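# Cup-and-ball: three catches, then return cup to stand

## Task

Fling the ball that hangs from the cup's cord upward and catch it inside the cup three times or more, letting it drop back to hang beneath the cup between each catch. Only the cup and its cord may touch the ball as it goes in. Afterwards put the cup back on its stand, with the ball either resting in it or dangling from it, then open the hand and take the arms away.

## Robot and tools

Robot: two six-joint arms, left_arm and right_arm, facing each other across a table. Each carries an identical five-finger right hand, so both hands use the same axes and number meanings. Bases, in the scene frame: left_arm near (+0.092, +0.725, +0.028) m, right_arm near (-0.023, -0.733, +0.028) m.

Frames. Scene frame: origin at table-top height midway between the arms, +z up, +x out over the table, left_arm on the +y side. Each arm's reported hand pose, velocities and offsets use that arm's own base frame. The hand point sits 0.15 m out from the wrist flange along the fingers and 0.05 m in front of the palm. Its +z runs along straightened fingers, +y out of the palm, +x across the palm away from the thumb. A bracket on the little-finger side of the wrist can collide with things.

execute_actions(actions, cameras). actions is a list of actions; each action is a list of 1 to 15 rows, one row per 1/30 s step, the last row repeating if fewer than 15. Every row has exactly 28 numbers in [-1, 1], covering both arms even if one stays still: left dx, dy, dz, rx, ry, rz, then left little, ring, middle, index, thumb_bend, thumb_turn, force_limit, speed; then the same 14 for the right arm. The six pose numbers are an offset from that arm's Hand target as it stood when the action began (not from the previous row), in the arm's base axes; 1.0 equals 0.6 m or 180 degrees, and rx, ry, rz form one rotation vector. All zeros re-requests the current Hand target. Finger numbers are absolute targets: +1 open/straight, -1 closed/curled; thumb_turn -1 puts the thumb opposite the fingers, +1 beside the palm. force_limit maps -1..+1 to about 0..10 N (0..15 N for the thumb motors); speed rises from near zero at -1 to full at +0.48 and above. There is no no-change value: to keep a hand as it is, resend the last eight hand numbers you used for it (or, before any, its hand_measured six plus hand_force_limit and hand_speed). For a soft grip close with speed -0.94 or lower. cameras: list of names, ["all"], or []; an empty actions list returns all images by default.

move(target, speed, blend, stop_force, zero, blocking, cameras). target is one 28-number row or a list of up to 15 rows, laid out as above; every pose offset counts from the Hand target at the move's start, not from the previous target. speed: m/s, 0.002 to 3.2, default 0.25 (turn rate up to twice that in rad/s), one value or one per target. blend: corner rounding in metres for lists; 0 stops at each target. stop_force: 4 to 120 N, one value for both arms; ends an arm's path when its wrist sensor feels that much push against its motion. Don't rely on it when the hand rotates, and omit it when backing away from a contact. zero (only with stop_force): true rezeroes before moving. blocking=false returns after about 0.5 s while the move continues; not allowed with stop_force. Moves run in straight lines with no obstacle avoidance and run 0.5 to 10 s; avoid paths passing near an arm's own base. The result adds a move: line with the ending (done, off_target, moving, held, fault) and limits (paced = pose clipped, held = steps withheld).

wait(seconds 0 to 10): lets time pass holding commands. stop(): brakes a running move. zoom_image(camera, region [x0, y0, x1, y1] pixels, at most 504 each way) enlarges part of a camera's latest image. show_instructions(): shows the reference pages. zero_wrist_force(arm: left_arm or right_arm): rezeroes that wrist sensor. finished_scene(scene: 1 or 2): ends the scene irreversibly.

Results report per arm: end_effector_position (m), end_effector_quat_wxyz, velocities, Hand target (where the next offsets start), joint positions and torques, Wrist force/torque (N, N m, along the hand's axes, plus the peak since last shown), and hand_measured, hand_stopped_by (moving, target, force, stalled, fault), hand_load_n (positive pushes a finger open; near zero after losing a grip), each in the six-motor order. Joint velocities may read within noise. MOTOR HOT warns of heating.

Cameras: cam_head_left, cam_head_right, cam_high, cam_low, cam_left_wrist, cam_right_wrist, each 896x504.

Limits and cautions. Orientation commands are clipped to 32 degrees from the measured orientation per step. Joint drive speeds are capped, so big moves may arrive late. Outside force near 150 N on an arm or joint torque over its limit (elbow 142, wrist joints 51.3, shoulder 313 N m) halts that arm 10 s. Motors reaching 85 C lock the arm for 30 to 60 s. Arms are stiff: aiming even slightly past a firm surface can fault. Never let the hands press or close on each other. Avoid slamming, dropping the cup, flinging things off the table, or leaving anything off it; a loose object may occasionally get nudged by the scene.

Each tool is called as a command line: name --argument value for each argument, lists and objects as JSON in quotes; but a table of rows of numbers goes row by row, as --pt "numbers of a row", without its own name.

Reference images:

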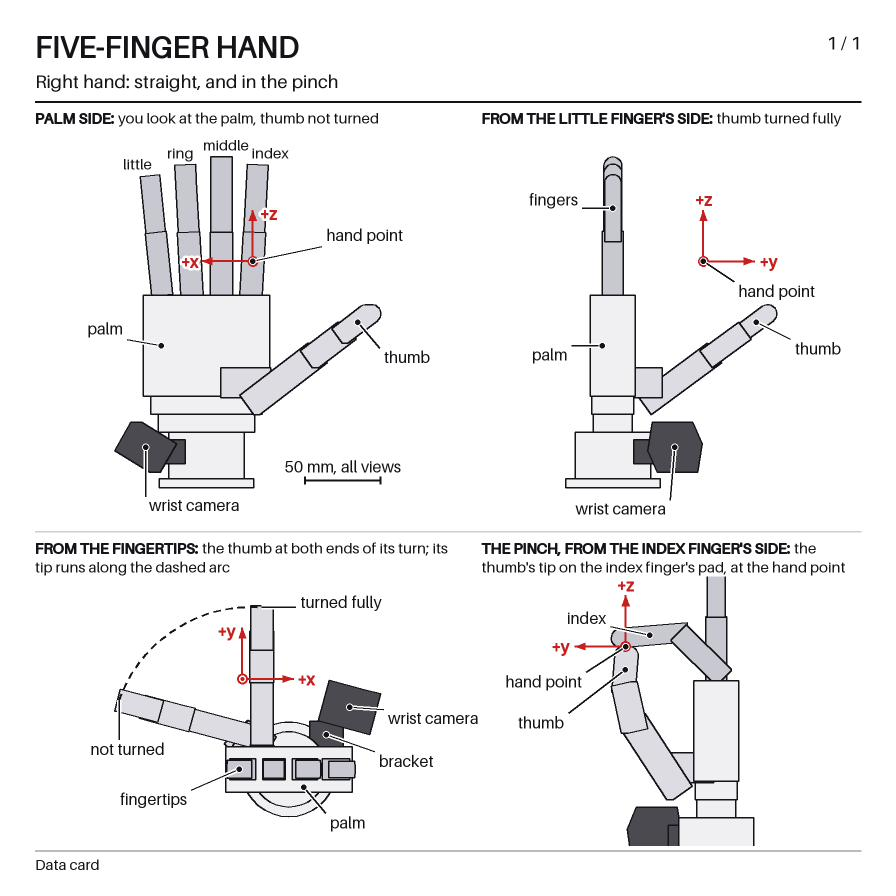

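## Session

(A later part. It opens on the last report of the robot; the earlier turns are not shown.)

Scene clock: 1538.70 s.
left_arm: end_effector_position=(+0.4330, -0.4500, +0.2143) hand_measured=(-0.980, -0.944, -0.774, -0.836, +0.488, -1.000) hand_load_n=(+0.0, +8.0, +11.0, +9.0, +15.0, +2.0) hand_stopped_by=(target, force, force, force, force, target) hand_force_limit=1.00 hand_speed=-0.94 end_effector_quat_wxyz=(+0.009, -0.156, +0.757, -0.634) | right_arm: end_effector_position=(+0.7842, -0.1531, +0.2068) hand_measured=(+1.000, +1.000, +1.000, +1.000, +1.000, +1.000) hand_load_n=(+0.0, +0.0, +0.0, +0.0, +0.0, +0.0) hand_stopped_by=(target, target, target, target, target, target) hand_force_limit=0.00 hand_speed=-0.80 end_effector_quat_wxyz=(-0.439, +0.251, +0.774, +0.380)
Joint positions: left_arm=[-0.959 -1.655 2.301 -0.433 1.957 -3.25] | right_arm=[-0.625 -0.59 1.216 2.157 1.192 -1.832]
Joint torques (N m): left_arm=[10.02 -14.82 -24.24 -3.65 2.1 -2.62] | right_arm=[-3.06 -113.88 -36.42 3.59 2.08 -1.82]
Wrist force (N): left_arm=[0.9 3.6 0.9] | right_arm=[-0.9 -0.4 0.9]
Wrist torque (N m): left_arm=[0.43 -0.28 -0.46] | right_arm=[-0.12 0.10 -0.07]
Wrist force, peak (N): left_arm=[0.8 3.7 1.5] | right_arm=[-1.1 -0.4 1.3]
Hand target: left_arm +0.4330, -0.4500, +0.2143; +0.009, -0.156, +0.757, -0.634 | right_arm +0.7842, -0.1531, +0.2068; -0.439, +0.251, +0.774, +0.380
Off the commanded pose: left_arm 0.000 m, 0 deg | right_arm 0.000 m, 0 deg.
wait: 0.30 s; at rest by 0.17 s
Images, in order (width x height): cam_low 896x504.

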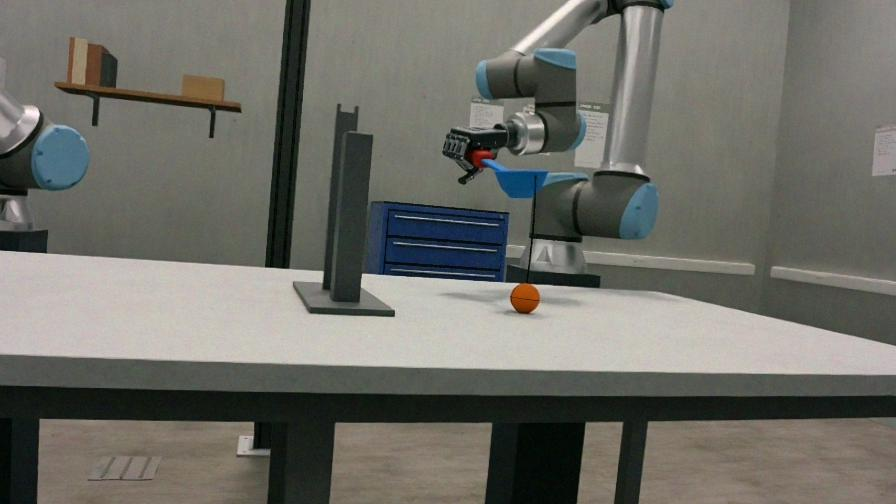

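move --pt "0 0 0.0115 0 0 0 -0.98 -0.98 -0.98 -0.98 -0.98 -1 1 -0.94 0 0 0 0 0 0 1 1 1 1 1 1 0 -0.8" --pt "0 0 0.5595 0 0 0 -0.98 -0.98 -0.98 -0.98 -0.98 -1 1 -0.94 0 0 0 0 0 0 1 1 1 1 1 1 0 -0.8" --speed '[0.004, 0.1]' --cameras '[]'

wait --seconds 0.2 --cameras '["cam_low"]'

wait --seconds 0.2 --cameras '["cam_low"]'

execute_actions --actions '[[[0,0,0,0,0,0,-0.98,-0.98,-0.98,-0.98,-0.98,-1,1,-0.94,0,0,0,0,0,0,1,1,1,1,1,1,0,-0.8],[0,0,0,0,0,0,-0.98,-0.98,-0.98,-0.98,-0.98,-1,1,-0.94,0,0,0,0,0,0,1,1,1,1,1,1,0,-0.8],[0,0,0,0,0,0,-0.98,-0.98,-0.98,-0.98,-0.98,-1,1,-0.94,0,0,0,0,0,0,1,1,1,1,1,1,0,-0.8],[0,0,0,0,0,0,-0.98,-0.98,-0.98,-0.98,-0.98,-1,1,-0.94,0,0,0,0,0,0,1,1,1,1,1,1,0,-0.8],[0,0.03565,0,0,0,0,-0.98,-0.98,-0.98,-0.98,-0.98,-1,1,-0.94,0,0,0,0,0,0,1,1,1,1,1,1,0,-0.8],[0,0.08148,0,0,0,0,-0.98,-0.98,-0.98,-0.98,-0.98,-1,1,-0.94,0,0,0,0,0,0,1,1,1,1,1,1,0,-0.8],[0,0.11532,0,0,0,0,-0.98,-0.98,-0.98,-0.98,-0.98,-1,1,-0.94,0,0,0,0,0,0,1,1,1,1,1,1,0,-0.8],[0,0.1392,0,0,0,0,-0.98,-0.98,-0.98,-0.98,-0.98,-1,1,-0.94,0,0,0,0,0,0,1,1,1,1,1,1,0,-0.8],[0,0.1631,0,0,0,0,-0.98,-0.98,-0.98,-0.98,-0.98,-1,1,-0.94,0,0,0,0,0,0,1,1,1,1,1,1,0,-0.8],[0,0.18698,0,0,0,0,-0.98,-0.98,-0.98,-0.98,-0.98,-1,1,-0.94,0,0,0,0,0,0,1,1,1,1,1,1,0,-0.8],[0,0.21087,0,0,0,0,-0.98,-0.98,-0.98,-0.98,-0.98,-1,1,-0.94,0,0,0,0,0,0,1,1,1,1,1,1,0,-0.8],[0,0.23477,0,0,0,0,-0.98,-0.98,-0.98,-0.98,-0.98,-1,1,-0.94,0,0,0,0,0,0,1,1,1,1,1,1,0,-0.8],[0,0.25865,0,0,0,0,-0.98,-0.98,-0.98,-0.98,-0.98,-1,1,-0.94,0,0,0,0,0,0,1,1,1,1,1,1,0,-0.8],[0,0.28253,0,0,0,0,-0.98,-0.98,-0.98,-0.98,-0.98,-1,1,-0.94,0,0,0,0,0,0,1,1,1,1,1,1,0,-0.8],[0,0.30643,0,0,0,0,-0.98,-0.98,-0.98,-0.98,-0.98,-1,1,-0.94,0,0,0,0,0,0,1,1,1,1,1,1,0,-0.8]],[[0,0.02388,0,0,0,0,-0.98,-0.98,-0.98,-0.98,-0.98,-1,1,-0.94,0,0,0,0,0,0,1,1,1,1,1,1,0,-0.8],[0,0.03172,0,0,0,0,-0.98,-0.98,-0.98,-0.98,-0.98,-1,1,-0.94,0,0,0,0,0,0,1,1,1,1,1,1,0,-0.8],[0,0.01495,0,0,0,0,-0.98,-0.98,-0.98,-0.98,-0.98,-1,1,-0.94,0,0,0,0,0,0,1,1,1,1,1,1,0,-0.8],[0,-0.01193,0,0,0,0,-0.98,-0.98,-0.98,-0.98,-0.98,-1,1,-0.94,0,0,0,0,0,0,1,1,1,1,1,1,0,-0.8],[0,-0.04897,0,0,0,0,-0.98,-0.98,-0.98,-0.98,-0.98,-1,1,-0.94,0,0,0,0,0,0,1,1,1,1,1,1,0,-0.8],[0,-0.09635,0,0,0,0,-0.98,-0.98,-0.98,-0.98,-0.98,-1,1,-0.94,0,0,0,0,0,0,1,1,1,1,1,1,0,-0.8],[0,-0.12617,0,0,0,0,-0.98,-0.98,-0.98,-0.98,-0.98,-1,1,-0.94,0,0,0,0,0,0,1,1,1,1,1,1,0,-0.8],[0,-0.15007,0,0,0,0,-0.98,-0.98,-0.98,-0.98,-0.98,-1,1,-0.94,0,0,0,0,0,0,1,1,1,1,1,1,0,-0.8],[0,-0.17395,0,0,0,0,-0.98,-0.98,-0.98,-0.98,-0.98,-1,1,-0.94,0,0,0,0,0,0,1,1,1,1,1,1,0,-0.8],[0,-0.19783,0,0,0,0,-0.98,-0.98,-0.98,-0.98,-0.98,-1,1,-0.94,0,0,0,0,0,0,1,1,1,1,1,1,0,-0.8],[0,-0.22173,0,0,0,0,-0.98,-0.98,-0.98,-0.98,-0.98,-1,1,-0.94,0,0,0,0,0,0,1,1,1,1,1,1,0,-0.8],[0,-0.24562,0,0,0,0,-0.98,-0.98,-0.98,-0.98,-0.98,-1,1,-0.94,0,0,0,0,0,0,1,1,1,1,1,1,0,-0.8],[0,-0.2695,0,0,0,0,-0.98,-0.98,-0.98,-0.98,-0.98,-1,1,-0.94,0,0,0,0,0,0,1,1,1,1,1,1,0,-0.8],[0,-0.2934,0,0,0,0,-0.98,-0.98,-0.98,-0.98,-0.98,-1,1,-0.94,0,0,0,0,0,0,1,1,1,1,1,1,0,-0.8],[0,-0.31728,0,0,0,0,-0.98,-0.98,-0.98,-0.98,-0.98,-1,1,-0.94,0,0,0,0,0,0,1,1,1,1,1,1,0,-0.8]],[[0,-0.01587,0,0,0,0,-0.98,-0.98,-0.98,-0.98,-0.98,-1,1,-0.94,0,0,0,0,0,0,1,1,1,1,1,1,0,-0.8],[0,-0.00157,0,0,0,0,-0.98,-0.98,-0.98,-0.98,-0.98,-1,1,-0.94,0,0,0,0,0,0,1,1,1,1,1,1,0,-0.8],[0,0.023,0,0,0,0,-0.98,-0.98,-0.98,-0.98,-0.98,-1,1,-0.94,0,0,0,0,0,0,1,1,1,1,1,1,0,-0.8],[0,0.05767,0,0,0,0,-0.98,-0.98,-0.98,-0.98,-0.98,-1,1,-0.94,0,0,0,0,0,0,1,1,1,1,1,1,0,-0.8],[0,0.10252,0,0,0,0,-0.98,-0.98,-0.98,-0.98,-0.98,-1,1,-0.94,0,0,0,0,0,0,1,1,1,1,1,1,0,-0.8],[0,0.13887,0,0,0,0,-0.98,-0.98,-0.98,-0.98,-0.98,-1,1,-0.94,0,0,0,0,0,0,1,1,1,1,1,1,0,-0.8],[0,0.16275,0,0,0,0,-0.98,-0.98,-0.98,-0.98,-0.98,-1,1,-0.94,0,0,0,0,0,0,1,1,1,1,1,1,0,-0.8],[0,0.18665,0,0,0,0,-0.98,-0.98,-0.98,-0.98,-0.98,-1,1,-0.94,0,0,0,0,0,0,1,1,1,1,1,1,0,-0.8],[0,0.21053,0,0,0,0,-0.98,-0.98,-0.98,-0.98,-0.98,-1,1,-0.94,0,0,0,0,0,0,1,1,1,1,1,1,0,-0.8],[0,0.23442,0,0,0,0,-0.98,-0.98,-0.98,-0.98,-0.98,-1,1,-0.94,0,0,0,0,0,0,1,1,1,1,1,1,0,-0.8],[0,0.25832,0,0,0,0,-0.98,-0.98,-0.98,-0.98,-0.98,-1,1,-0.94,0,0,0,0,0,0,1,1,1,1,1,1,0,-0.8],[0,0.2822,0,0,0,0,-0.98,-0.98,-0.98,-0.98,-0.98,-1,1,-0.94,0,0,0,0,0,0,1,1,1,1,1,1,0,-0.8],[0,0.30608,0,0,0,0,-0.98,-0.98,-0.98,-0.98,-0.98,-1,1,-0.94,0,0,0,0,0,0,1,1,1,1,1,1,0,-0.8],[0,0.32998,0,0,0,0,-0.98,-0.98,-0.98,-0.98,-0.98,-1,1,-0.94,0,0,0,0,0,0,1,1,1,1,1,1,0,-0.8],[0,0.35387,0,0,0,0,-0.98,-0.98,-0.98,-0.98,-0.98,-1,1,-0.94,0,0,0,0,0,0,1,1,1,1,1,1,0,-0.8]],[[0,0.02388,0,0,0,0,-0.98,-0.98,-0.98,-0.98,-0.98,-1,1,-0.94,0,0,0,0,0,0,1,1,1,1,1,1,0,-0.8],[0,0.03008,0,0,0,0,-0.98,-0.98,-0.98,-0.98,-0.98,-1,1,-0.94,0,0,0,0,0,0,1,1,1,1,1,1,0,-0.8],[0,0.01287,0,0,0,0,-0.98,-0.98,-0.98,-0.98,-0.98,-1,1,-0.94,0,0,0,0,0,0,1,1,1,1,1,1,0,-0.8],[0,-0.01448,0,0,0,0,-0.98,-0.98,-0.98,-0.98,-0.98,-1,1,-0.94,0,0,0,0,0,0,1,1,1,1,1,1,0,-0.8],[0,-0.052,0,0,0,0,-0.98,-0.98,-0.98,-0.98,-0.98,-1,1,-0.94,0,0,0,0,0,0,1,1,1,1,1,1,0,-0.8],[0,-0.09983,0,0,0,0,-0.98,-0.98,-0.98,-0.98,-0.98,-1,1,-0.94,0,0,0,0,0,0,1,1,1,1,1,1,0,-0.8],[0,-0.12835,0,0,0,0,-0.98,-0.98,-0.98,-0.98,-0.98,-1,1,-0.94,0,0,0,0,0,0,1,1,1,1,1,1,0,-0.8],[0,-0.15223,0,0,0,0,-0.98,-0.98,-0.98,-0.98,-0.98,-1,1,-0.94,0,0,0,0,0,0,1,1,1,1,1,1,0,-0.8],[0.017,-0.17613,0,0,0,0,-0.98,-0.98,-0.98,-0.98,-0.98,-1,1,-0.94,0,0,0,0,0,0,1,1,1,1,1,1,0,-0.8],[0.048,-0.20002,0,0,0,0,-0.98,-0.98,-0.98,-0.98,-0.98,-1,1,-0.94,0,0,0,0,0,0,1,1,1,1,1,1,0,-0.8],[0.08637,-0.20805,0,0,0,0,-0.98,-0.98,-0.98,-0.98,-0.98,-1,1,-0.94,0,0,0,0,0,0,1,1,1,1,1,1,0,-0.8],[0.10785,-0.19135,0,0,0,0,-0.98,-0.98,-0.98,-0.98,-0.98,-1,1,-0.94,0,0,0,0,0,0,1,1,1,1,1,1,0,-0.8],[0.10172,-0.16878,0,0,0,0,-0.98,-0.98,-0.98,-0.98,-0.98,-1,1,-0.94,0,0,0,0,0,0,1,1,1,1,1,1,0,-0.8],[0.08822,-0.16878,0,0,0,0,-0.98,-0.98,-0.98,-0.98,-0.98,-1,1,-0.94,0,0,0,0,0,0,1,1,1,1,1,1,0,-0.8],[0.075,-0.16878,0,0,0,0,-0.98,-0.98,-0.98,-0.98,-0.98,-1,1,-0.94,0,0,0,0,0,0,1,1,1,1,1,1,0,-0.8]]]' --cameras '["cam_high", "cam_low", "cam_head_left"]'

wait --seconds 0.05 --cameras '["cam_high", "cam_low"]'

wait --seconds 0.1 --cameras '["cam_high", "cam_low"]'

wait --seconds 0.1 --cameras '["cam_high", "cam_low"]'

wait --seconds 0.2 --cameras '["cam_high", "cam_low"]'

Scene clock: 1620.73 s.
left_arm: end_effector_position=(+0.4329, -0.4499, +0.5499) hand_measured=(-0.980, -0.944, -0.774, -0.836, +0.488, -1.000) hand_load_n=(+0.0, +8.0, +11.0, +10.0, +15.0, +2.0) hand_stopped_by=(target, force, force, force, force, target) hand_force_limit=1.00 hand_speed=-0.94 end_effector_quat_wxyz=(+0.009, -0.156, +0.757, -0.634) | right_arm: end_effector_position=(+0.7842, -0.1531, +0.2068) hand_measured=(+1.000, +1.000, +1.000, +1.000, +1.000, +1.000) hand_load_n=(+0.0, +0.0, +0.0, +0.0, +0.0, +0.0) hand_stopped_by=(target, target, target, target, target, target) hand_force_limit=0.00 hand_speed=-0.80 end_effector_quat_wxyz=(-0.439, +0.251, +0.774, +0.380)
Joint positions: left_arm=[-0.959 -1.846 1.824 0.234 1.957 -3.25] | right_arm=[-0.625 -0.59 1.216 2.157 1.192 -1.832]
Joint torques (N m): left_arm=[-9.65 -8.56 -59.05 0.27 -0.34 3.4] | right_arm=[-2.61 -114.76 -37.57 3.89 2.14 -1.7]
Wrist force (N): left_arm=[0.3 3.8 1.1] | right_arm=[-1.2 -0.4 1.1]
Wrist torque (N m): left_arm=[0.40 -0.15 -0.47] | right_arm=[-0.14 0.14 -0.09]
Wrist force, peak (N): left_arm=[0.3 5.0 1.3] | right_arm=[-1.6 -0.1 1.4]
Hand target: left_arm +0.4330, -0.4500, +0.5500; +0.009, -0.156, +0.757, -0.634 | right_arm +0.7842, -0.1531, +0.2068; -0.439, +0.251, +0.774, +0.380
Off the commanded pose: left_arm 0.000 m, 0 deg | right_arm 0.000 m, 0 deg.
move: done
No camera images: "cameras" was empty.

Scene clock: 1620.93 s.
left_arm: end_effector_position=(+0.4330, -0.4500, +0.5500) hand_measured=(-0.980, -0.944, -0.774, -0.836, +0.488, -1.000) hand_load_n=(+0.0, +8.0, +11.0, +9.5, +15.0, +2.0) hand_stopped_by=(target, force, force, force, force, target) hand_force_limit=1.00 hand_speed=-0.94 end_effector_quat_wxyz=(+0.009, -0.156, +0.757, -0.634) | right_arm: end_effector_position=(+0.7842, -0.1531, +0.2068) hand_measured=(+1.000, +1.000, +1.000, +1.000, +1.000, +1.000) hand_load_n=(+0.0, +0.0, +0.0, +0.0, +0.0, +0.0) hand_stopped_by=(target, target, target, target, target, target) hand_force_limit=0.00 hand_speed=-0.80 end_effector_quat_wxyz=(-0.439, +0.251, +0.774, +0.380)
Joint positions: left_arm=[-0.959 -1.846 1.824 0.235 1.957 -3.25] | right_arm=[-0.625 -0.59 1.216 2.157 1.192 -1.832]
Joint torques (N m): left_arm=[-11.23 -7.19 -57.19 -0.03 0.76 3.96] | right_arm=[-3.01 -115.02 -37.14 3.76 2.04 -1.75]
Wrist force (N): left_arm=[0.4 3.8 1.5] | right_arm=[-1.3 -0.3 0.9]
Wrist torque (N m): left_arm=[0.37 -0.18 -0.47] | right_arm=[-0.11 0.16 -0.08]
Wrist force, peak (N): left_arm=[0.6 4.0 1.3] | right_arm=[-1.4 -0.4 1.2]
Hand target: left_arm +0.4330, -0.4500, +0.5500; +0.009, -0.156, +0.757, -0.634 | right_arm +0.7842, -0.1531, +0.2068; -0.439, +0.251, +0.774, +0.380
Off the commanded pose: left_arm 0.000 m, 0 deg | right_arm 0.000 m, 0 deg.
wait: 0.20 s; at rest by 0.17 s
Images, in order (width x height): cam_low 896x504.

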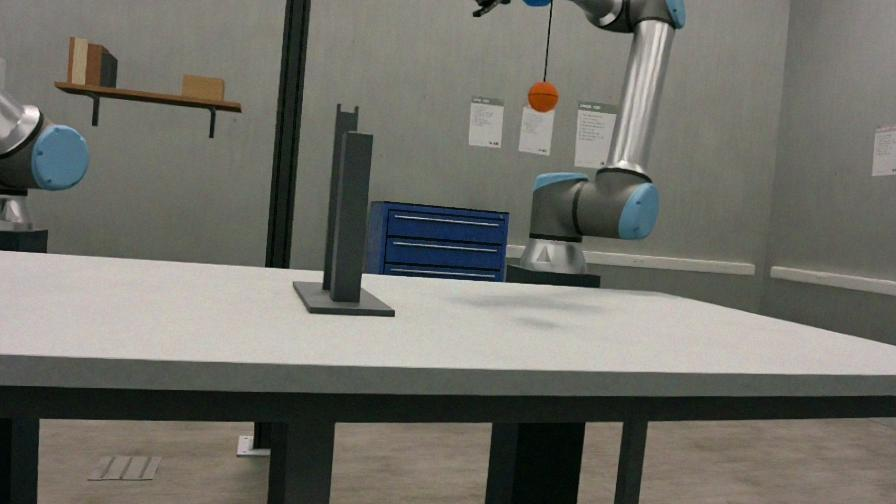

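Scene clock: 1621.13 s.
left_arm: end_effector_position=(+0.4330, -0.4500, +0.5500) hand_measured=(-0.980, -0.944, -0.774, -0.836, +0.488, -1.000) hand_load_n=(+0.0, +8.0, +11.0, +9.5, +15.0, +2.0) hand_stopped_by=(target, force, force, force, force, target) hand_force_limit=1.00 hand_speed=-0.94 end_effector_quat_wxyz=(+0.009, -0.156, +0.757, -0.634) | right_arm: end_effector_position=(+0.7842, -0.1531, +0.2068) hand_measured=(+1.000, +1.000, +1.000, +1.000, +1.000, +1.000) hand_load_n=(+0.0, +0.0, +0.0, +0.0, +0.0, +0.0) hand_stopped_by=(target, target, target, target, target, target) hand_force_limit=0.00 hand_speed=-0.80 end_effector_quat_wxyz=(-0.439, +0.251, +0.774, +0.380)
Joint positions: left_arm=[-0.959 -1.846 1.824 0.235 1.957 -3.25] | right_arm=[-0.625 -0.59 1.216 2.157 1.192 -1.832]
Joint torques (N m): left_arm=[-12.56 -8.7 -57.62 0.22 1.06 3.91] | right_arm=[-2.61 -115.45 -37.29 3.98 2.01 -1.87]
Wrist force (N): left_arm=[0.1 3.9 1.3] | right_arm=[-1.0 -0.3 1.0]
Wrist torque (N m): left_arm=[0.38 -0.14 -0.49] | right_arm=[-0.12 0.11 -0.07]
Wrist force, peak (N): left_arm=[0.4 4.1 1.2] | right_arm=[-1.3 -0.4 1.4]
Hand target: left_arm +0.4330, -0.4500, +0.5500; +0.009, -0.156, +0.757, -0.634 | right_arm +0.7842, -0.1531, +0.2068; -0.439, +0.251, +0.774, +0.380
Off the commanded pose: left_arm 0.000 m, 0 deg | right_arm 0.000 m, 0 deg.
wait: 0.20 s; at rest by 0.17 s
Images, in order (width x height): cam_low 896x504.

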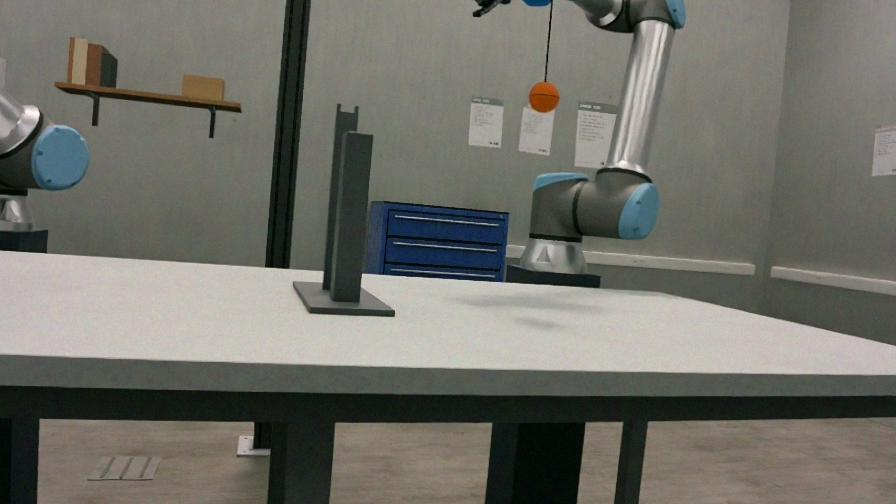

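Scene clock: 1623.43 s.
left_arm: end_effector_position=(+0.4778, -0.3452, +0.5499) hand_measured=(-0.980, -0.944, -0.774, -0.838, +0.488, -1.000) hand_load_n=(+0.0, +2.0, +11.5, +3.5, +14.0, +2.0) hand_stopped_by=(target, force, force, force, force, target) hand_force_limit=1.00 hand_speed=-0.94 end_effector_quat_wxyz=(+0.009, -0.156, +0.757, -0.634) | right_arm: end_effector_position=(+0.7842, -0.1531, +0.2068) hand_measured=(+1.000, +1.000, +1.000, +1.000, +1.000, +1.000) hand_load_n=(+0.0, +0.0, +0.5, +0.0, +0.0, +0.0) hand_stopped_by=(target, target, target, target, target, target) hand_force_limit=0.00 hand_speed=-0.80 end_effector_quat_wxyz=(-0.439, +0.251, +0.774, +0.380)
Joint positions: left_arm=[-0.684 -1.837 1.819 0.266 2.225 -3.178] | right_arm=[-0.625 -0.59 1.216 2.157 1.192 -1.832]
Joint torques (N m): left_arm=[-0.8 -11.58 -58.67 -0.99 -2.35 3.92] | right_arm=[-3.13 -115.14 -37.19 3.91 2.25 -1.73]
Wrist force (N): left_arm=[0.1 7.6 3.5] | right_arm=[-1.0 -0.4 1.2]
Wrist torque (N m): left_arm=[0.33 0.19 -1.39] | right_arm=[-0.14 0.10 -0.07]
Wrist force, peak (N): left_arm=[2.7 3.2 9.7] | right_arm=[-1.4 -0.4 1.5]
Hand target: left_arm +0.4780, -0.3454, +0.5500; +0.009, -0.156, +0.757, -0.634 | right_arm +0.7842, -0.1531, +0.2068; -0.439, +0.251, +0.774, +0.380
Off the commanded pose: left_arm 0.000 m, 0 deg | right_arm 0.000 m, 0 deg.
Images, in order (width x height): cam_head_left 896x504, cam_high 896x504, cam_low 896x504.

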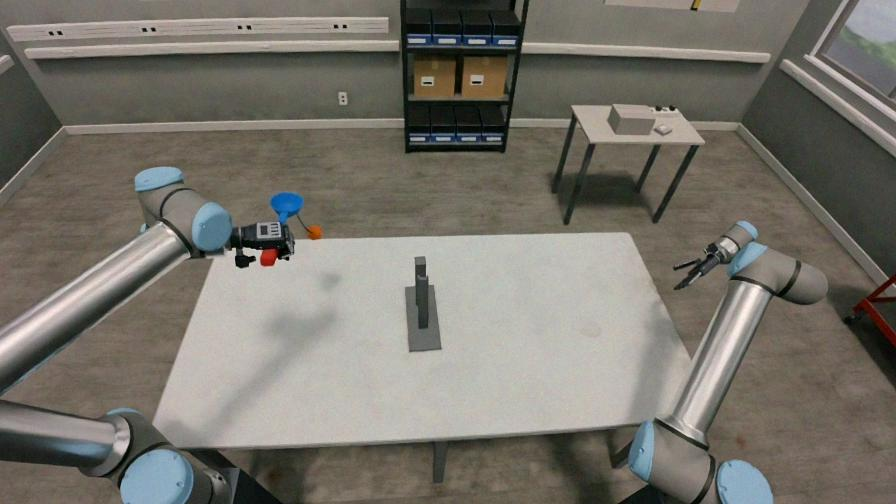

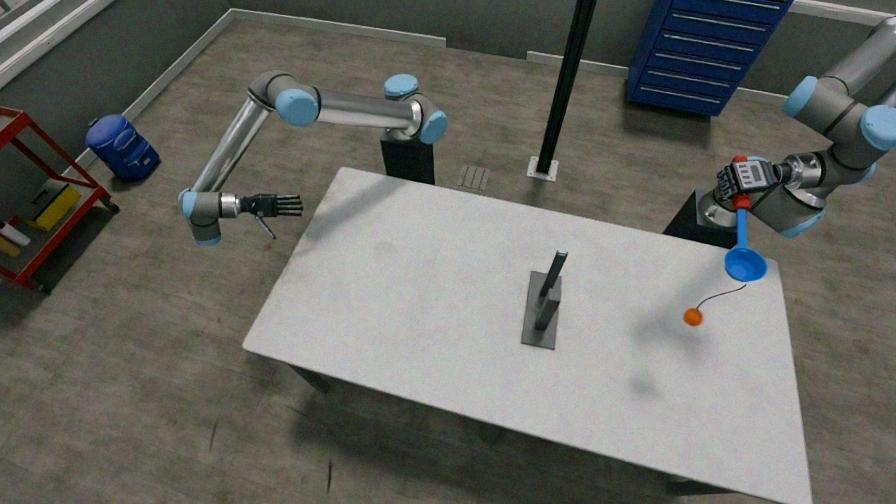

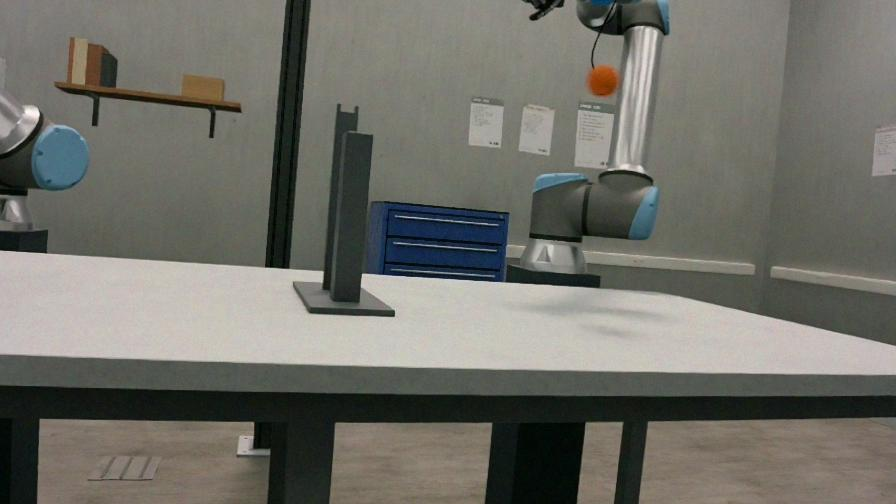

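Scene clock: 1623.50 s.
left_arm: end_effector_position=(+0.4778, -0.3453, +0.5499) hand_measured=(-0.980, -0.944, -0.774, -0.836, +0.488, -1.000) hand_load_n=(+0.0, +0.5, +11.5, +3.0, +14.0, +2.5) hand_stopped_by=(target, force, force, force, force, target) hand_force_limit=1.00 hand_speed=-0.94 end_effector_quat_wxyz=(+0.009, -0.156, +0.757, -0.634) | right_arm: end_effector_position=(+0.7842, -0.1531, +0.2068) hand_measured=(+1.000, +1.000, +1.000, +1.000, +1.000, +1.000) hand_load_n=(+0.0, +0.0, +0.0, +0.0, +0.0, +0.0) hand_stopped_by=(target, target, target, target, target, target) hand_force_limit=0.00 hand_speed=-0.80 end_effector_quat_wxyz=(-0.439, +0.251, +0.774, +0.380)
Joint positions: left_arm=[-0.684 -1.837 1.819 0.266 2.225 -3.178] | right_arm=[-0.625 -0.59 1.216 2.157 1.192 -1.832]
Joint torques (N m): left_arm=[-4.26 -10.07 -55.22 -0.29 -1.79 3.71] | right_arm=[-3.19 -115.36 -37.31 3.71 2.29 -1.69]
Wrist force (N): left_arm=[0.2 2.2 1.1] | right_arm=[-1.1 -0.4 1.4]
Wrist torque (N m): left_arm=[0.33 -0.25 -0.39] | right_arm=[-0.15 0.11 -0.08]
Wrist force, peak (N): left_arm=[0.0 4.5 3.2] | right_arm=[-1.1 -0.4 1.4]
Hand target: left_arm +0.4780, -0.3454, +0.5500; +0.009, -0.156, +0.757, -0.634 | right_arm +0.7842, -0.1531, +0.2068; -0.439, +0.251, +0.774, +0.380
Off the commanded pose: left_arm 0.000 m, 0 deg | right_arm 0.000 m, 0 deg.
wait: 0.07 s; no rest
Images, in order (width x height): cam_high 896x504, cam_low 896x504.

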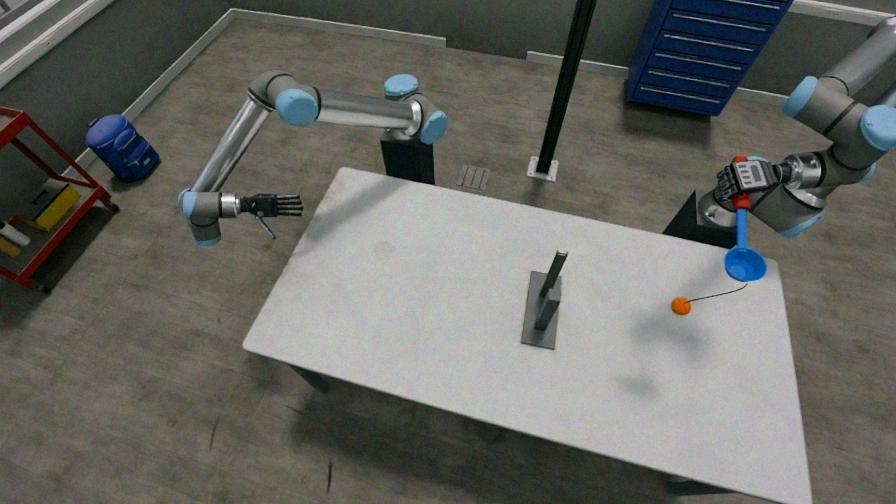

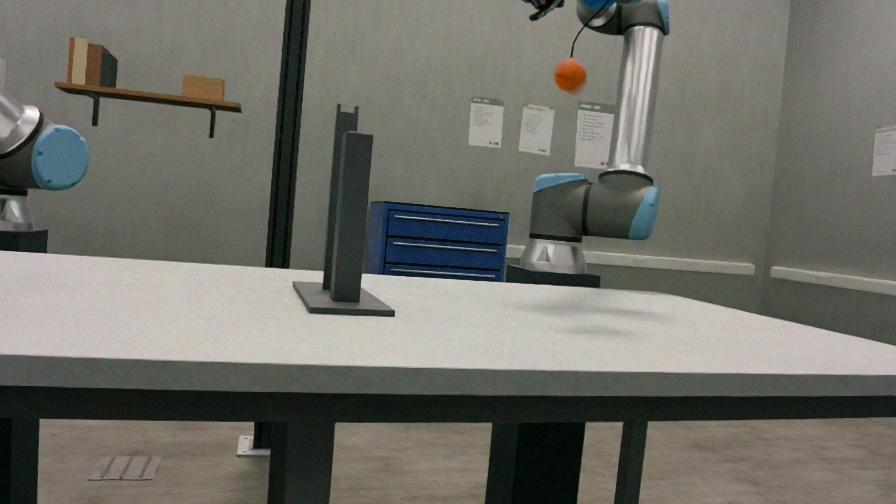

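Scene clock: 1623.60 s.
left_arm: end_effector_position=(+0.4779, -0.3453, +0.5499) hand_measured=(-0.980, -0.944, -0.774, -0.838, +0.488, -1.000) hand_load_n=(+0.0, +0.5, +11.5, +3.0, +14.0, +2.0) hand_stopped_by=(target, force, force, force, force, target) hand_force_limit=1.00 hand_speed=-0.94 end_effector_quat_wxyz=(+0.009, -0.156, +0.757, -0.634) | right_arm: end_effector_position=(+0.7842, -0.1531, +0.2068) hand_measured=(+1.000, +1.000, +1.000, +1.000, +1.000, +1.000) hand_load_n=(+0.0, -0.5, +0.0, +0.0, +0.0, +0.0) hand_stopped_by=(target, target, target, target, target, target) hand_force_limit=0.00 hand_speed=-0.80 end_effector_quat_wxyz=(-0.439, +0.251, +0.774, +0.380)
Joint positions: left_arm=[-0.684 -1.836 1.819 0.266 2.225 -3.178] | right_arm=[-0.625 -0.59 1.216 2.157 1.192 -1.832]
Joint torques (N m): left_arm=[-6.9 -9.72 -54.4 0.08 -2.58 4.02] | right_arm=[-2.84 -114.31 -37.03 3.77 2.11 -1.63]
Wrist force (N): left_arm=[0.3 3.7 2.2] | right_arm=[-1.0 -0.2 1.2]
Wrist torque (N m): left_arm=[0.34 -0.09 -0.61] | right_arm=[-0.11 0.10 -0.06]
Wrist force, peak (N): left_arm=[0.3 4.7 0.8] | right_arm=[-1.4 -0.3 1.2]
Hand target: left_arm +0.4780, -0.3454, +0.5500; +0.009, -0.156, +0.757, -0.634 | right_arm +0.7842, -0.1531, +0.2068; -0.439, +0.251, +0.774, +0.380
Off the commanded pose: left_arm 0.000 m, 0 deg | right_arm 0.000 m, 0 deg.
wait: 0.10 s; no rest
Images, in order (width x height): cam_high 896x504, cam_low 896x504.

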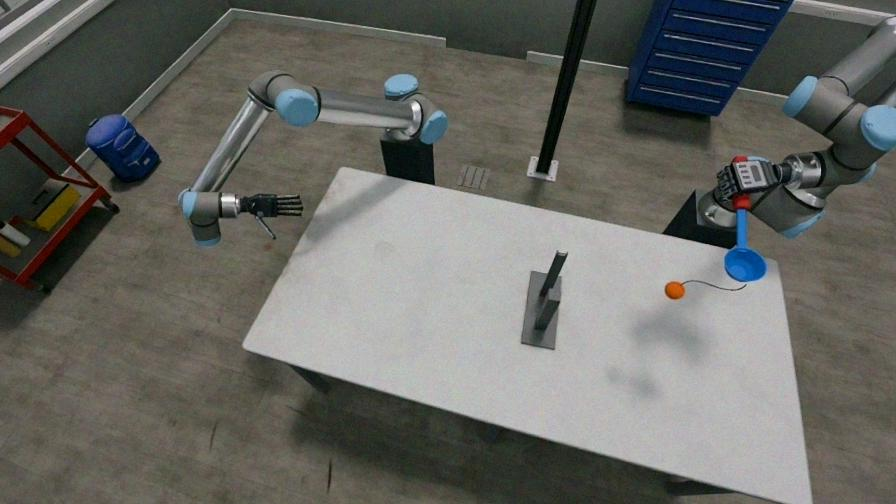

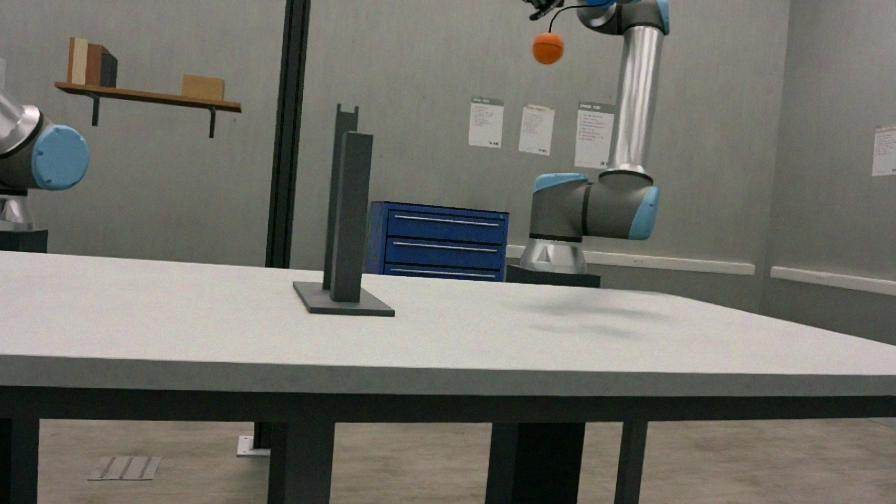

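Scene clock: 1623.70 s.
left_arm: end_effector_position=(+0.4779, -0.3453, +0.5499) hand_measured=(-0.980, -0.944, -0.774, -0.836, +0.488, -1.000) hand_load_n=(+0.0, +1.0, +11.5, +4.0, +14.0, +2.0) hand_stopped_by=(target, force, force, force, force, target) hand_force_limit=1.00 hand_speed=-0.94 end_effector_quat_wxyz=(+0.009, -0.156, +0.757, -0.634) | right_arm: end_effector_position=(+0.7842, -0.1531, +0.2068) hand_measured=(+1.000, +1.000, +1.000, +1.000, +1.000, +1.000) hand_load_n=(+0.0, +0.0, +0.0, +0.0, +0.0, +0.0) hand_stopped_by=(target, target, target, target, target, target) hand_force_limit=0.00 hand_speed=-0.80 end_effector_quat_wxyz=(-0.439, +0.251, +0.774, +0.380)
Joint positions: left_arm=[-0.684 -1.836 1.819 0.266 2.225 -3.178] | right_arm=[-0.625 -0.59 1.216 2.157 1.192 -1.832]
Joint torques (N m): left_arm=[-8.18 -8.24 -55.66 0.35 -2.37 3.79] | right_arm=[-3.44 -114.36 -37.3 3.87 2.09 -1.7]
Wrist force (N): left_arm=[0.2 3.0 1.2] | right_arm=[-1.1 -0.2 1.2]
Wrist torque (N m): left_arm=[0.34 -0.21 -0.52] | right_arm=[-0.10 0.12 -0.07]
Wrist force, peak (N): left_arm=[0.7 4.6 1.9] | right_arm=[-1.2 -0.4 1.4]
Hand target: left_arm +0.4780, -0.3454, +0.5500; +0.009, -0.156, +0.757, -0.634 | right_arm +0.7842, -0.1531, +0.2068; -0.439, +0.251, +0.774, +0.380
Off the commanded pose: left_arm 0.000 m, 0 deg | right_arm 0.000 m, 0 deg.
wait: 0.10 s; no rest
Images, in order (width x height): cam_high 896x504, cam_low 896x504.

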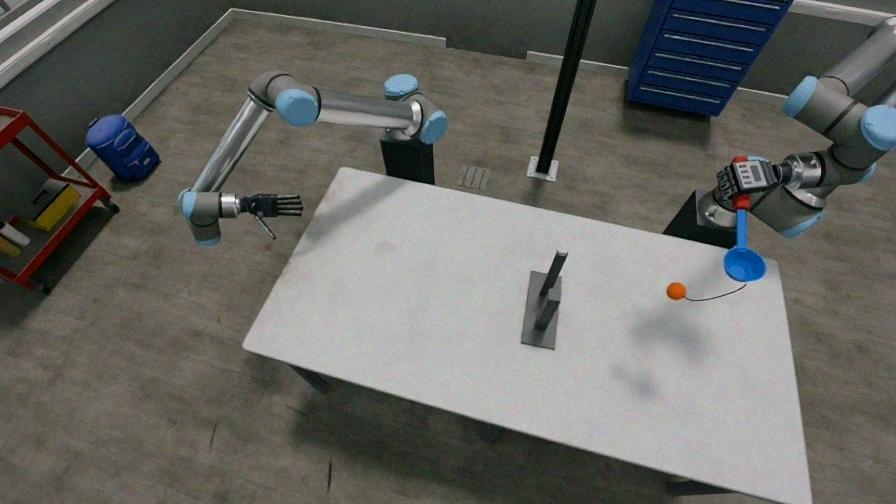

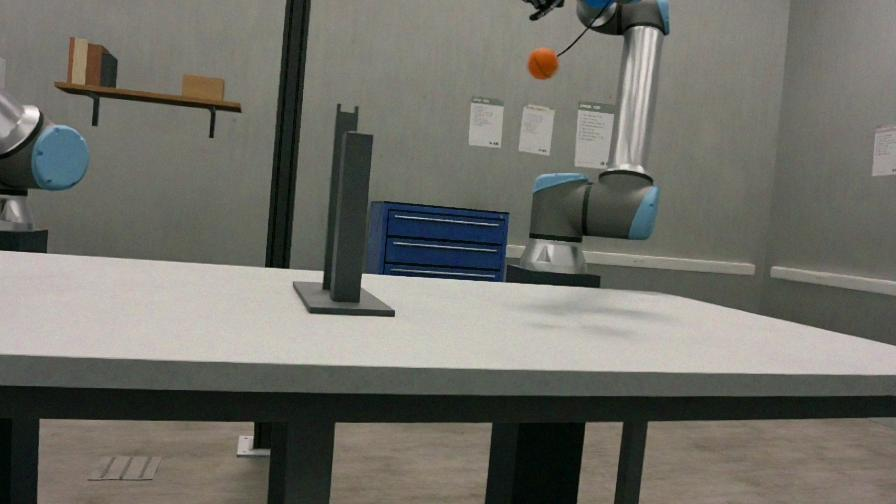

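Scene clock: 1623.90 s.
left_arm: end_effector_position=(+0.4779, -0.3453, +0.5499) hand_measured=(-0.980, -0.944, -0.774, -0.836, +0.488, -1.000) hand_load_n=(+0.0, +1.0, +11.5, +5.0, +14.5, +2.0) hand_stopped_by=(target, force, force, force, force, target) hand_force_limit=1.00 hand_speed=-0.94 end_effector_quat_wxyz=(+0.009, -0.156, +0.757, -0.634) | right_arm: end_effector_position=(+0.7842, -0.1531, +0.2068) hand_measured=(+1.000, +1.000, +1.000, +1.000, +1.000, +1.000) hand_load_n=(+0.0, +0.0, +0.0, +0.0, +0.0, +0.0) hand_stopped_by=(target, target, target, target, target, target) hand_force_limit=0.00 hand_speed=-0.80 end_effector_quat_wxyz=(-0.439, +0.251, +0.774, +0.380)
Joint positions: left_arm=[-0.684 -1.836 1.819 0.266 2.225 -3.178] | right_arm=[-0.625 -0.59 1.216 2.157 1.192 -1.832]
Joint torques (N m): left_arm=[-11.12 -8.21 -53.9 -0.07 -1.78 3.78] | right_arm=[-3.48 -115.03 -37.28 3.91 2.02 -1.76]
Wrist force (N): left_arm=[0.3 3.2 1.9] | right_arm=[-1.1 -0.3 1.0]
Wrist torque (N m): left_arm=[0.28 -0.03 -0.68] | right_arm=[-0.11 0.13 -0.08]
Wrist force, peak (N): left_arm=[0.1 4.9 0.9] | right_arm=[-1.1 -0.6 1.2]
Hand target: left_arm +0.4780, -0.3454, +0.5500; +0.009, -0.156, +0.757, -0.634 | right_arm +0.7842, -0.1531, +0.2068; -0.439, +0.251, +0.774, +0.380
Off the commanded pose: left_arm 0.000 m, 0 deg | right_arm 0.000 m, 0 deg.
wait: 0.20 s; at rest by 0.17 s
Images, in order (width x height): cam_high 896x504, cam_low 896x504.

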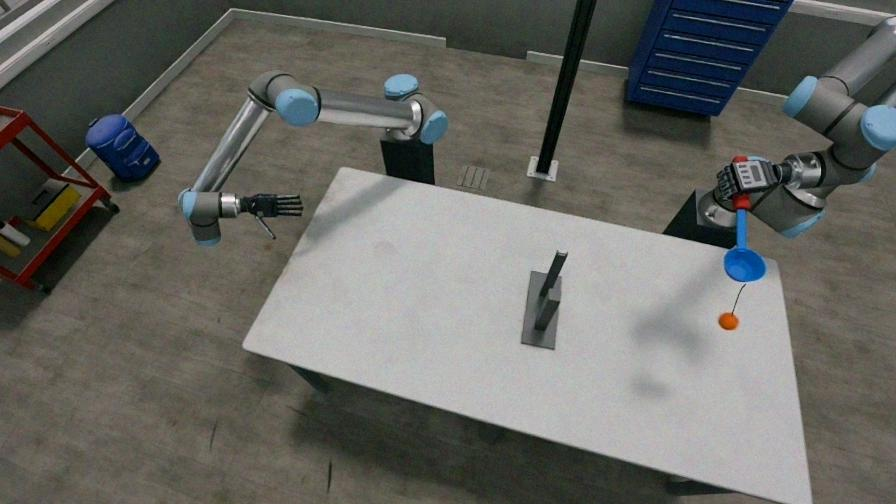

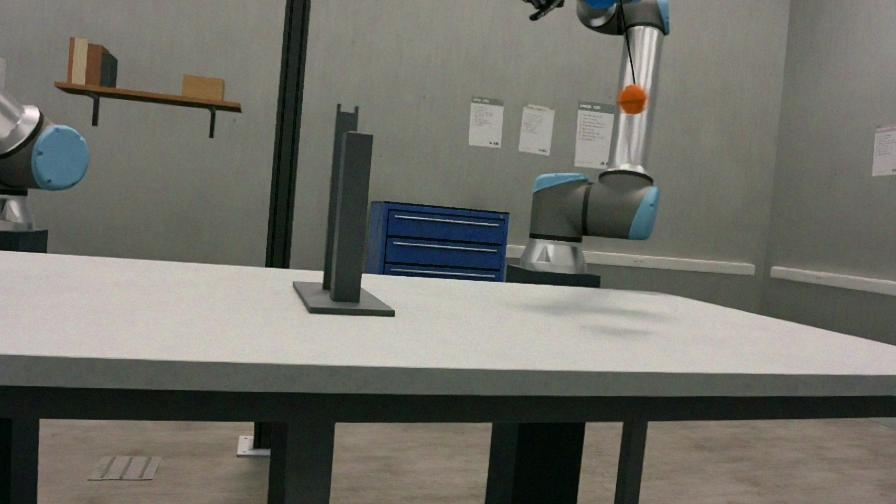

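move --pt "-0.0748 -0.1745 -0.5348 0 0 0 -0.98 -0.98 -0.98 -0.98 -0.98 -1 1 -0.94 0 0 0 0 0 0 1 1 1 1 1 1 0 -0.8" --speed 0.2

move --pt "0 0 -0.0225 0 0 0 -0.98 -0.98 -0.98 -0.98 -0.98 -1 1 -0.94 0 0 0 0 0 0 1 1 1 1 1 1 0 -0.8" --speed 0.004 --cameras '["cam_low"]'

wait --seconds 2 --cameras '["cam_low","cam_high","cam_left_wrist"]'

Scene clock: 1698.63 s.
left_arm: end_effector_position=(+0.4331, -0.4501, +0.2292) hand_measured=(-0.980, -0.944, -0.774, -0.836, +0.488, -1.000) hand_load_n=(+0.0, +1.0, +11.5, +4.5, +14.5, +2.5) hand_stopped_by=(target, force, force, force, force, target) hand_force_limit=1.00 hand_speed=-0.94 end_effector_quat_wxyz=(+0.009, -0.156, +0.757, -0.634) | right_arm: end_effector_position=(+0.7842, -0.1531, +0.2068) hand_measured=(+1.000, +1.000, +1.000, +1.000, +1.000, +1.000) hand_load_n=(+0.0, +0.0, +0.5, +0.0, +0.0, +0.0) hand_stopped_by=(target, target, target, target, target, target) hand_force_limit=0.00 hand_speed=-0.80 end_effector_quat_wxyz=(-0.439, +0.251, +0.774, +0.380)
Joint positions: left_arm=[-0.959 -1.674 2.285 -0.399 1.957 -3.25] | right_arm=[-0.625 -0.59 1.216 2.157 1.192 -1.832]
Joint torques (N m): left_arm=[-16.87 -15.76 -25.38 -4.38 -2.45 -3.69] | right_arm=[-3.07 -115.35 -37.56 3.91 2.2 -1.85]
Wrist force (N): left_arm=[0.3 3.7 0.8] | right_arm=[-1.2 -0.5 1.3]
Wrist torque (N m): left_arm=[0.40 -0.19 -0.41] | right_arm=[-0.16 0.13 -0.09]
Wrist force, peak (N): left_arm=[0.2 5.1 1.8] | right_arm=[-1.5 -0.3 1.5]
Hand target: left_arm +0.4331, -0.4501, +0.2291; +0.009, -0.156, +0.757, -0.634 | right_arm +0.7842, -0.1531, +0.2068; -0.439, +0.251, +0.774, +0.380
Off the commanded pose: left_arm 0.000 m, 0 deg | right_arm 0.000 m, 0 deg.
move: done

Scene clock: 1702.23 s.
left_arm: end_effector_position=(+0.4331, -0.4501, +0.2157) hand_measured=(-0.980, -0.944, -0.774, -0.836, +0.488, -1.000) hand_load_n=(+0.0, +1.5, +11.5, +4.5, +14.5, +2.5) hand_stopped_by=(target, force, force, force, force, target) hand_force_limit=1.00 hand_speed=-0.94 end_effector_quat_wxyz=(+0.009, -0.156, +0.757, -0.634) | right_arm: end_effector_position=(+0.7842, -0.1531, +0.2068) hand_measured=(+1.000, +1.000, +1.000, +1.000, +1.000, +1.000) hand_load_n=(+0.0, +0.0, +0.0, +0.0, +0.0, +0.0) hand_stopped_by=(target, target, target, target, target, target) hand_force_limit=0.00 hand_speed=-0.80 end_effector_quat_wxyz=(-0.439, +0.251, +0.774, +0.380)
Joint positions: left_arm=[-0.959 -1.657 2.299 -0.43 1.957 -3.25] | right_arm=[-0.625 -0.59 1.216 2.157 1.192 -1.832]
Joint torques (N m): left_arm=[-18.15 -15.52 -24.01 -3.64 -2.71 -2.99] | right_arm=[-3.24 -115.05 -37.24 3.88 2.02 -1.82]
Wrist force (N): left_arm=[0.7 3.5 0.9] | right_arm=[-1.4 -0.4 1.2]
Wrist torque (N m): left_arm=[0.37 -0.25 -0.38] | right_arm=[-0.14 0.16 -0.10]
Wrist force, peak (N): left_arm=[0.4 4.0 0.9] | right_arm=[-1.2 -0.3 1.6]
Hand target: left_arm +0.4331, -0.4501, +0.2156; +0.009, -0.156, +0.757, -0.634 | right_arm +0.7842, -0.1531, +0.2068; -0.439, +0.251, +0.774, +0.380
Off the commanded pose: left_arm 0.000 m, 0 deg | right_arm 0.000 m, 0 deg.
move: done
Images, in order (width x height): cam_low 896x504.

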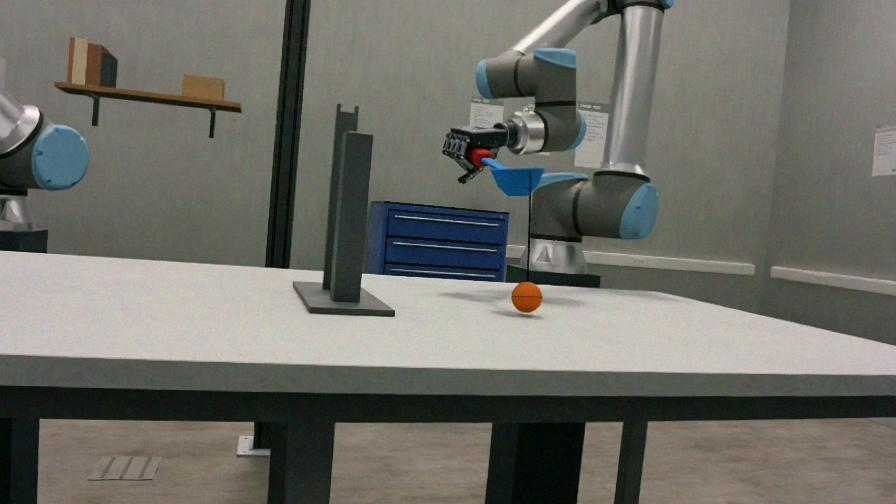

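Scene clock: 1704.23 s.
left_arm: end_effector_position=(+0.4331, -0.4501, +0.2156) hand_measured=(-0.980, -0.944, -0.774, -0.836, +0.488, -1.000) hand_load_n=(+0.0, +1.5, +11.5, +4.5, +14.5, +2.5) hand_stopped_by=(target, force, force, force, force, target) hand_force_limit=1.00 hand_speed=-0.94 end_effector_quat_wxyz=(+0.009, -0.156, +0.757, -0.634) | right_arm: end_effector_position=(+0.7842, -0.1531, +0.2068) hand_measured=(+1.000, +1.000, +1.000, +1.000, +1.000, +1.000) hand_load_n=(+0.0, +0.0, +0.0, +0.0, +0.0, +0.0) hand_stopped_by=(target, target, target, target, target, target) hand_force_limit=0.00 hand_speed=-0.80 end_effector_quat_wxyz=(-0.439, +0.251, +0.774, +0.380)
Joint positions: left_arm=[-0.959 -1.657 2.299 -0.43 1.957 -3.25] | right_arm=[-0.625 -0.59 1.216 2.157 1.192 -1.832]
Joint torques (N m): left_arm=[-17.73 -17.6 -23.95 -3.52 -2.17 -3.48] | right_arm=[-2.5 -115.22 -37.48 3.95 2.2 -1.75]
Wrist force (N): left_arm=[0.4 3.6 0.8] | right_arm=[-1.2 -0.5 1.3]
Wrist torque (N m): left_arm=[0.39 -0.18 -0.40] | right_arm=[-0.16 0.13 -0.09]
Wrist force, peak (N): left_arm=[0.6 3.9 0.9] | right_arm=[-1.3 -0.6 1.5]
Hand target: left_arm +0.4331, -0.4501, +0.2156; +0.009, -0.156, +0.757, -0.634 | right_arm +0.7842, -0.1531, +0.2068; -0.439, +0.251, +0.774, +0.380
Off the commanded pose: left_arm 0.000 m, 0 deg | right_arm 0.000 m, 0 deg.
wait: 2.00 s; at rest by 0.17 s
camera_calibration:
cam_left_wrist: T_world_to_cam=[[-0.483005, 0.0930956, -0.870655, 0.432478], [0.638404, 0.717979, -0.277391, 0.109516], [0.599288, -0.689811, -0.40622, -0.366543], [0, 0, 0, 1]] pos_world=[0.358639, -0.371737, 0.258021]
Images, in order (width x height): cam_high 896x504, cam_low 896x504, cam_left_wrist 896x504.

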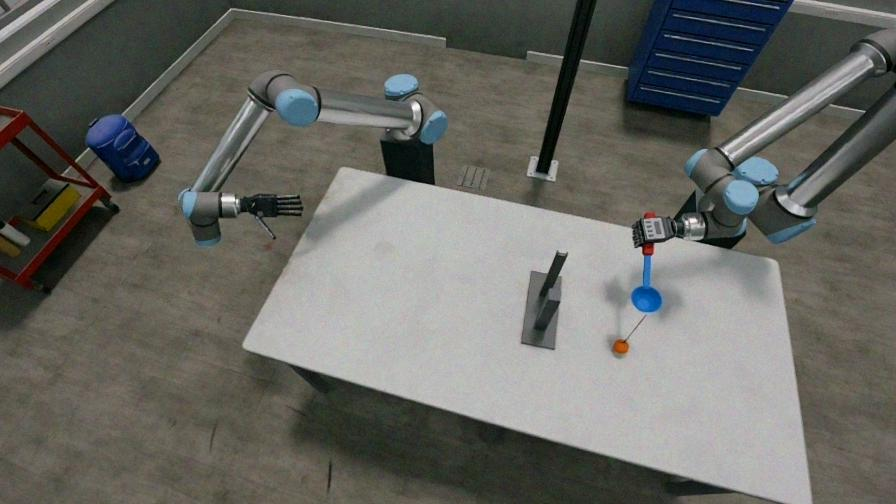

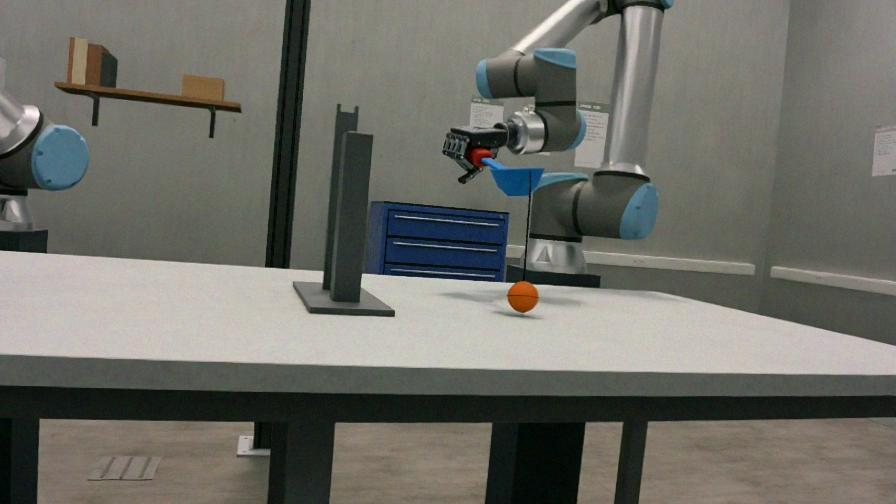

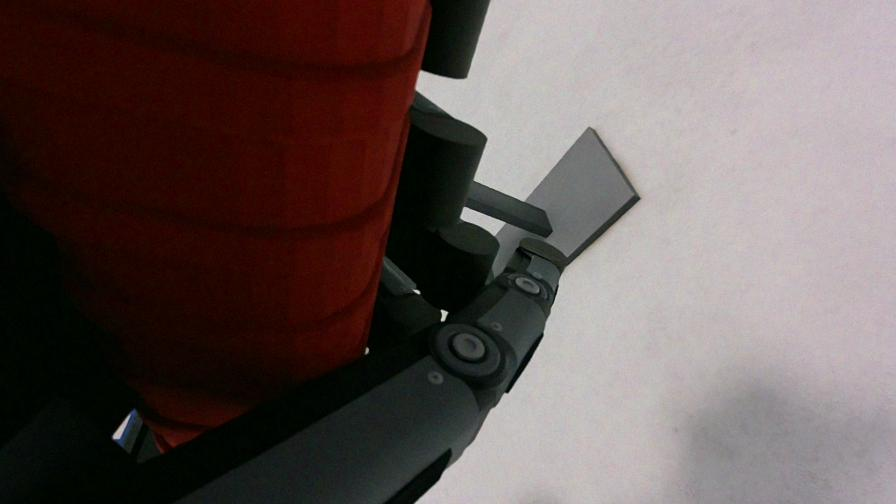

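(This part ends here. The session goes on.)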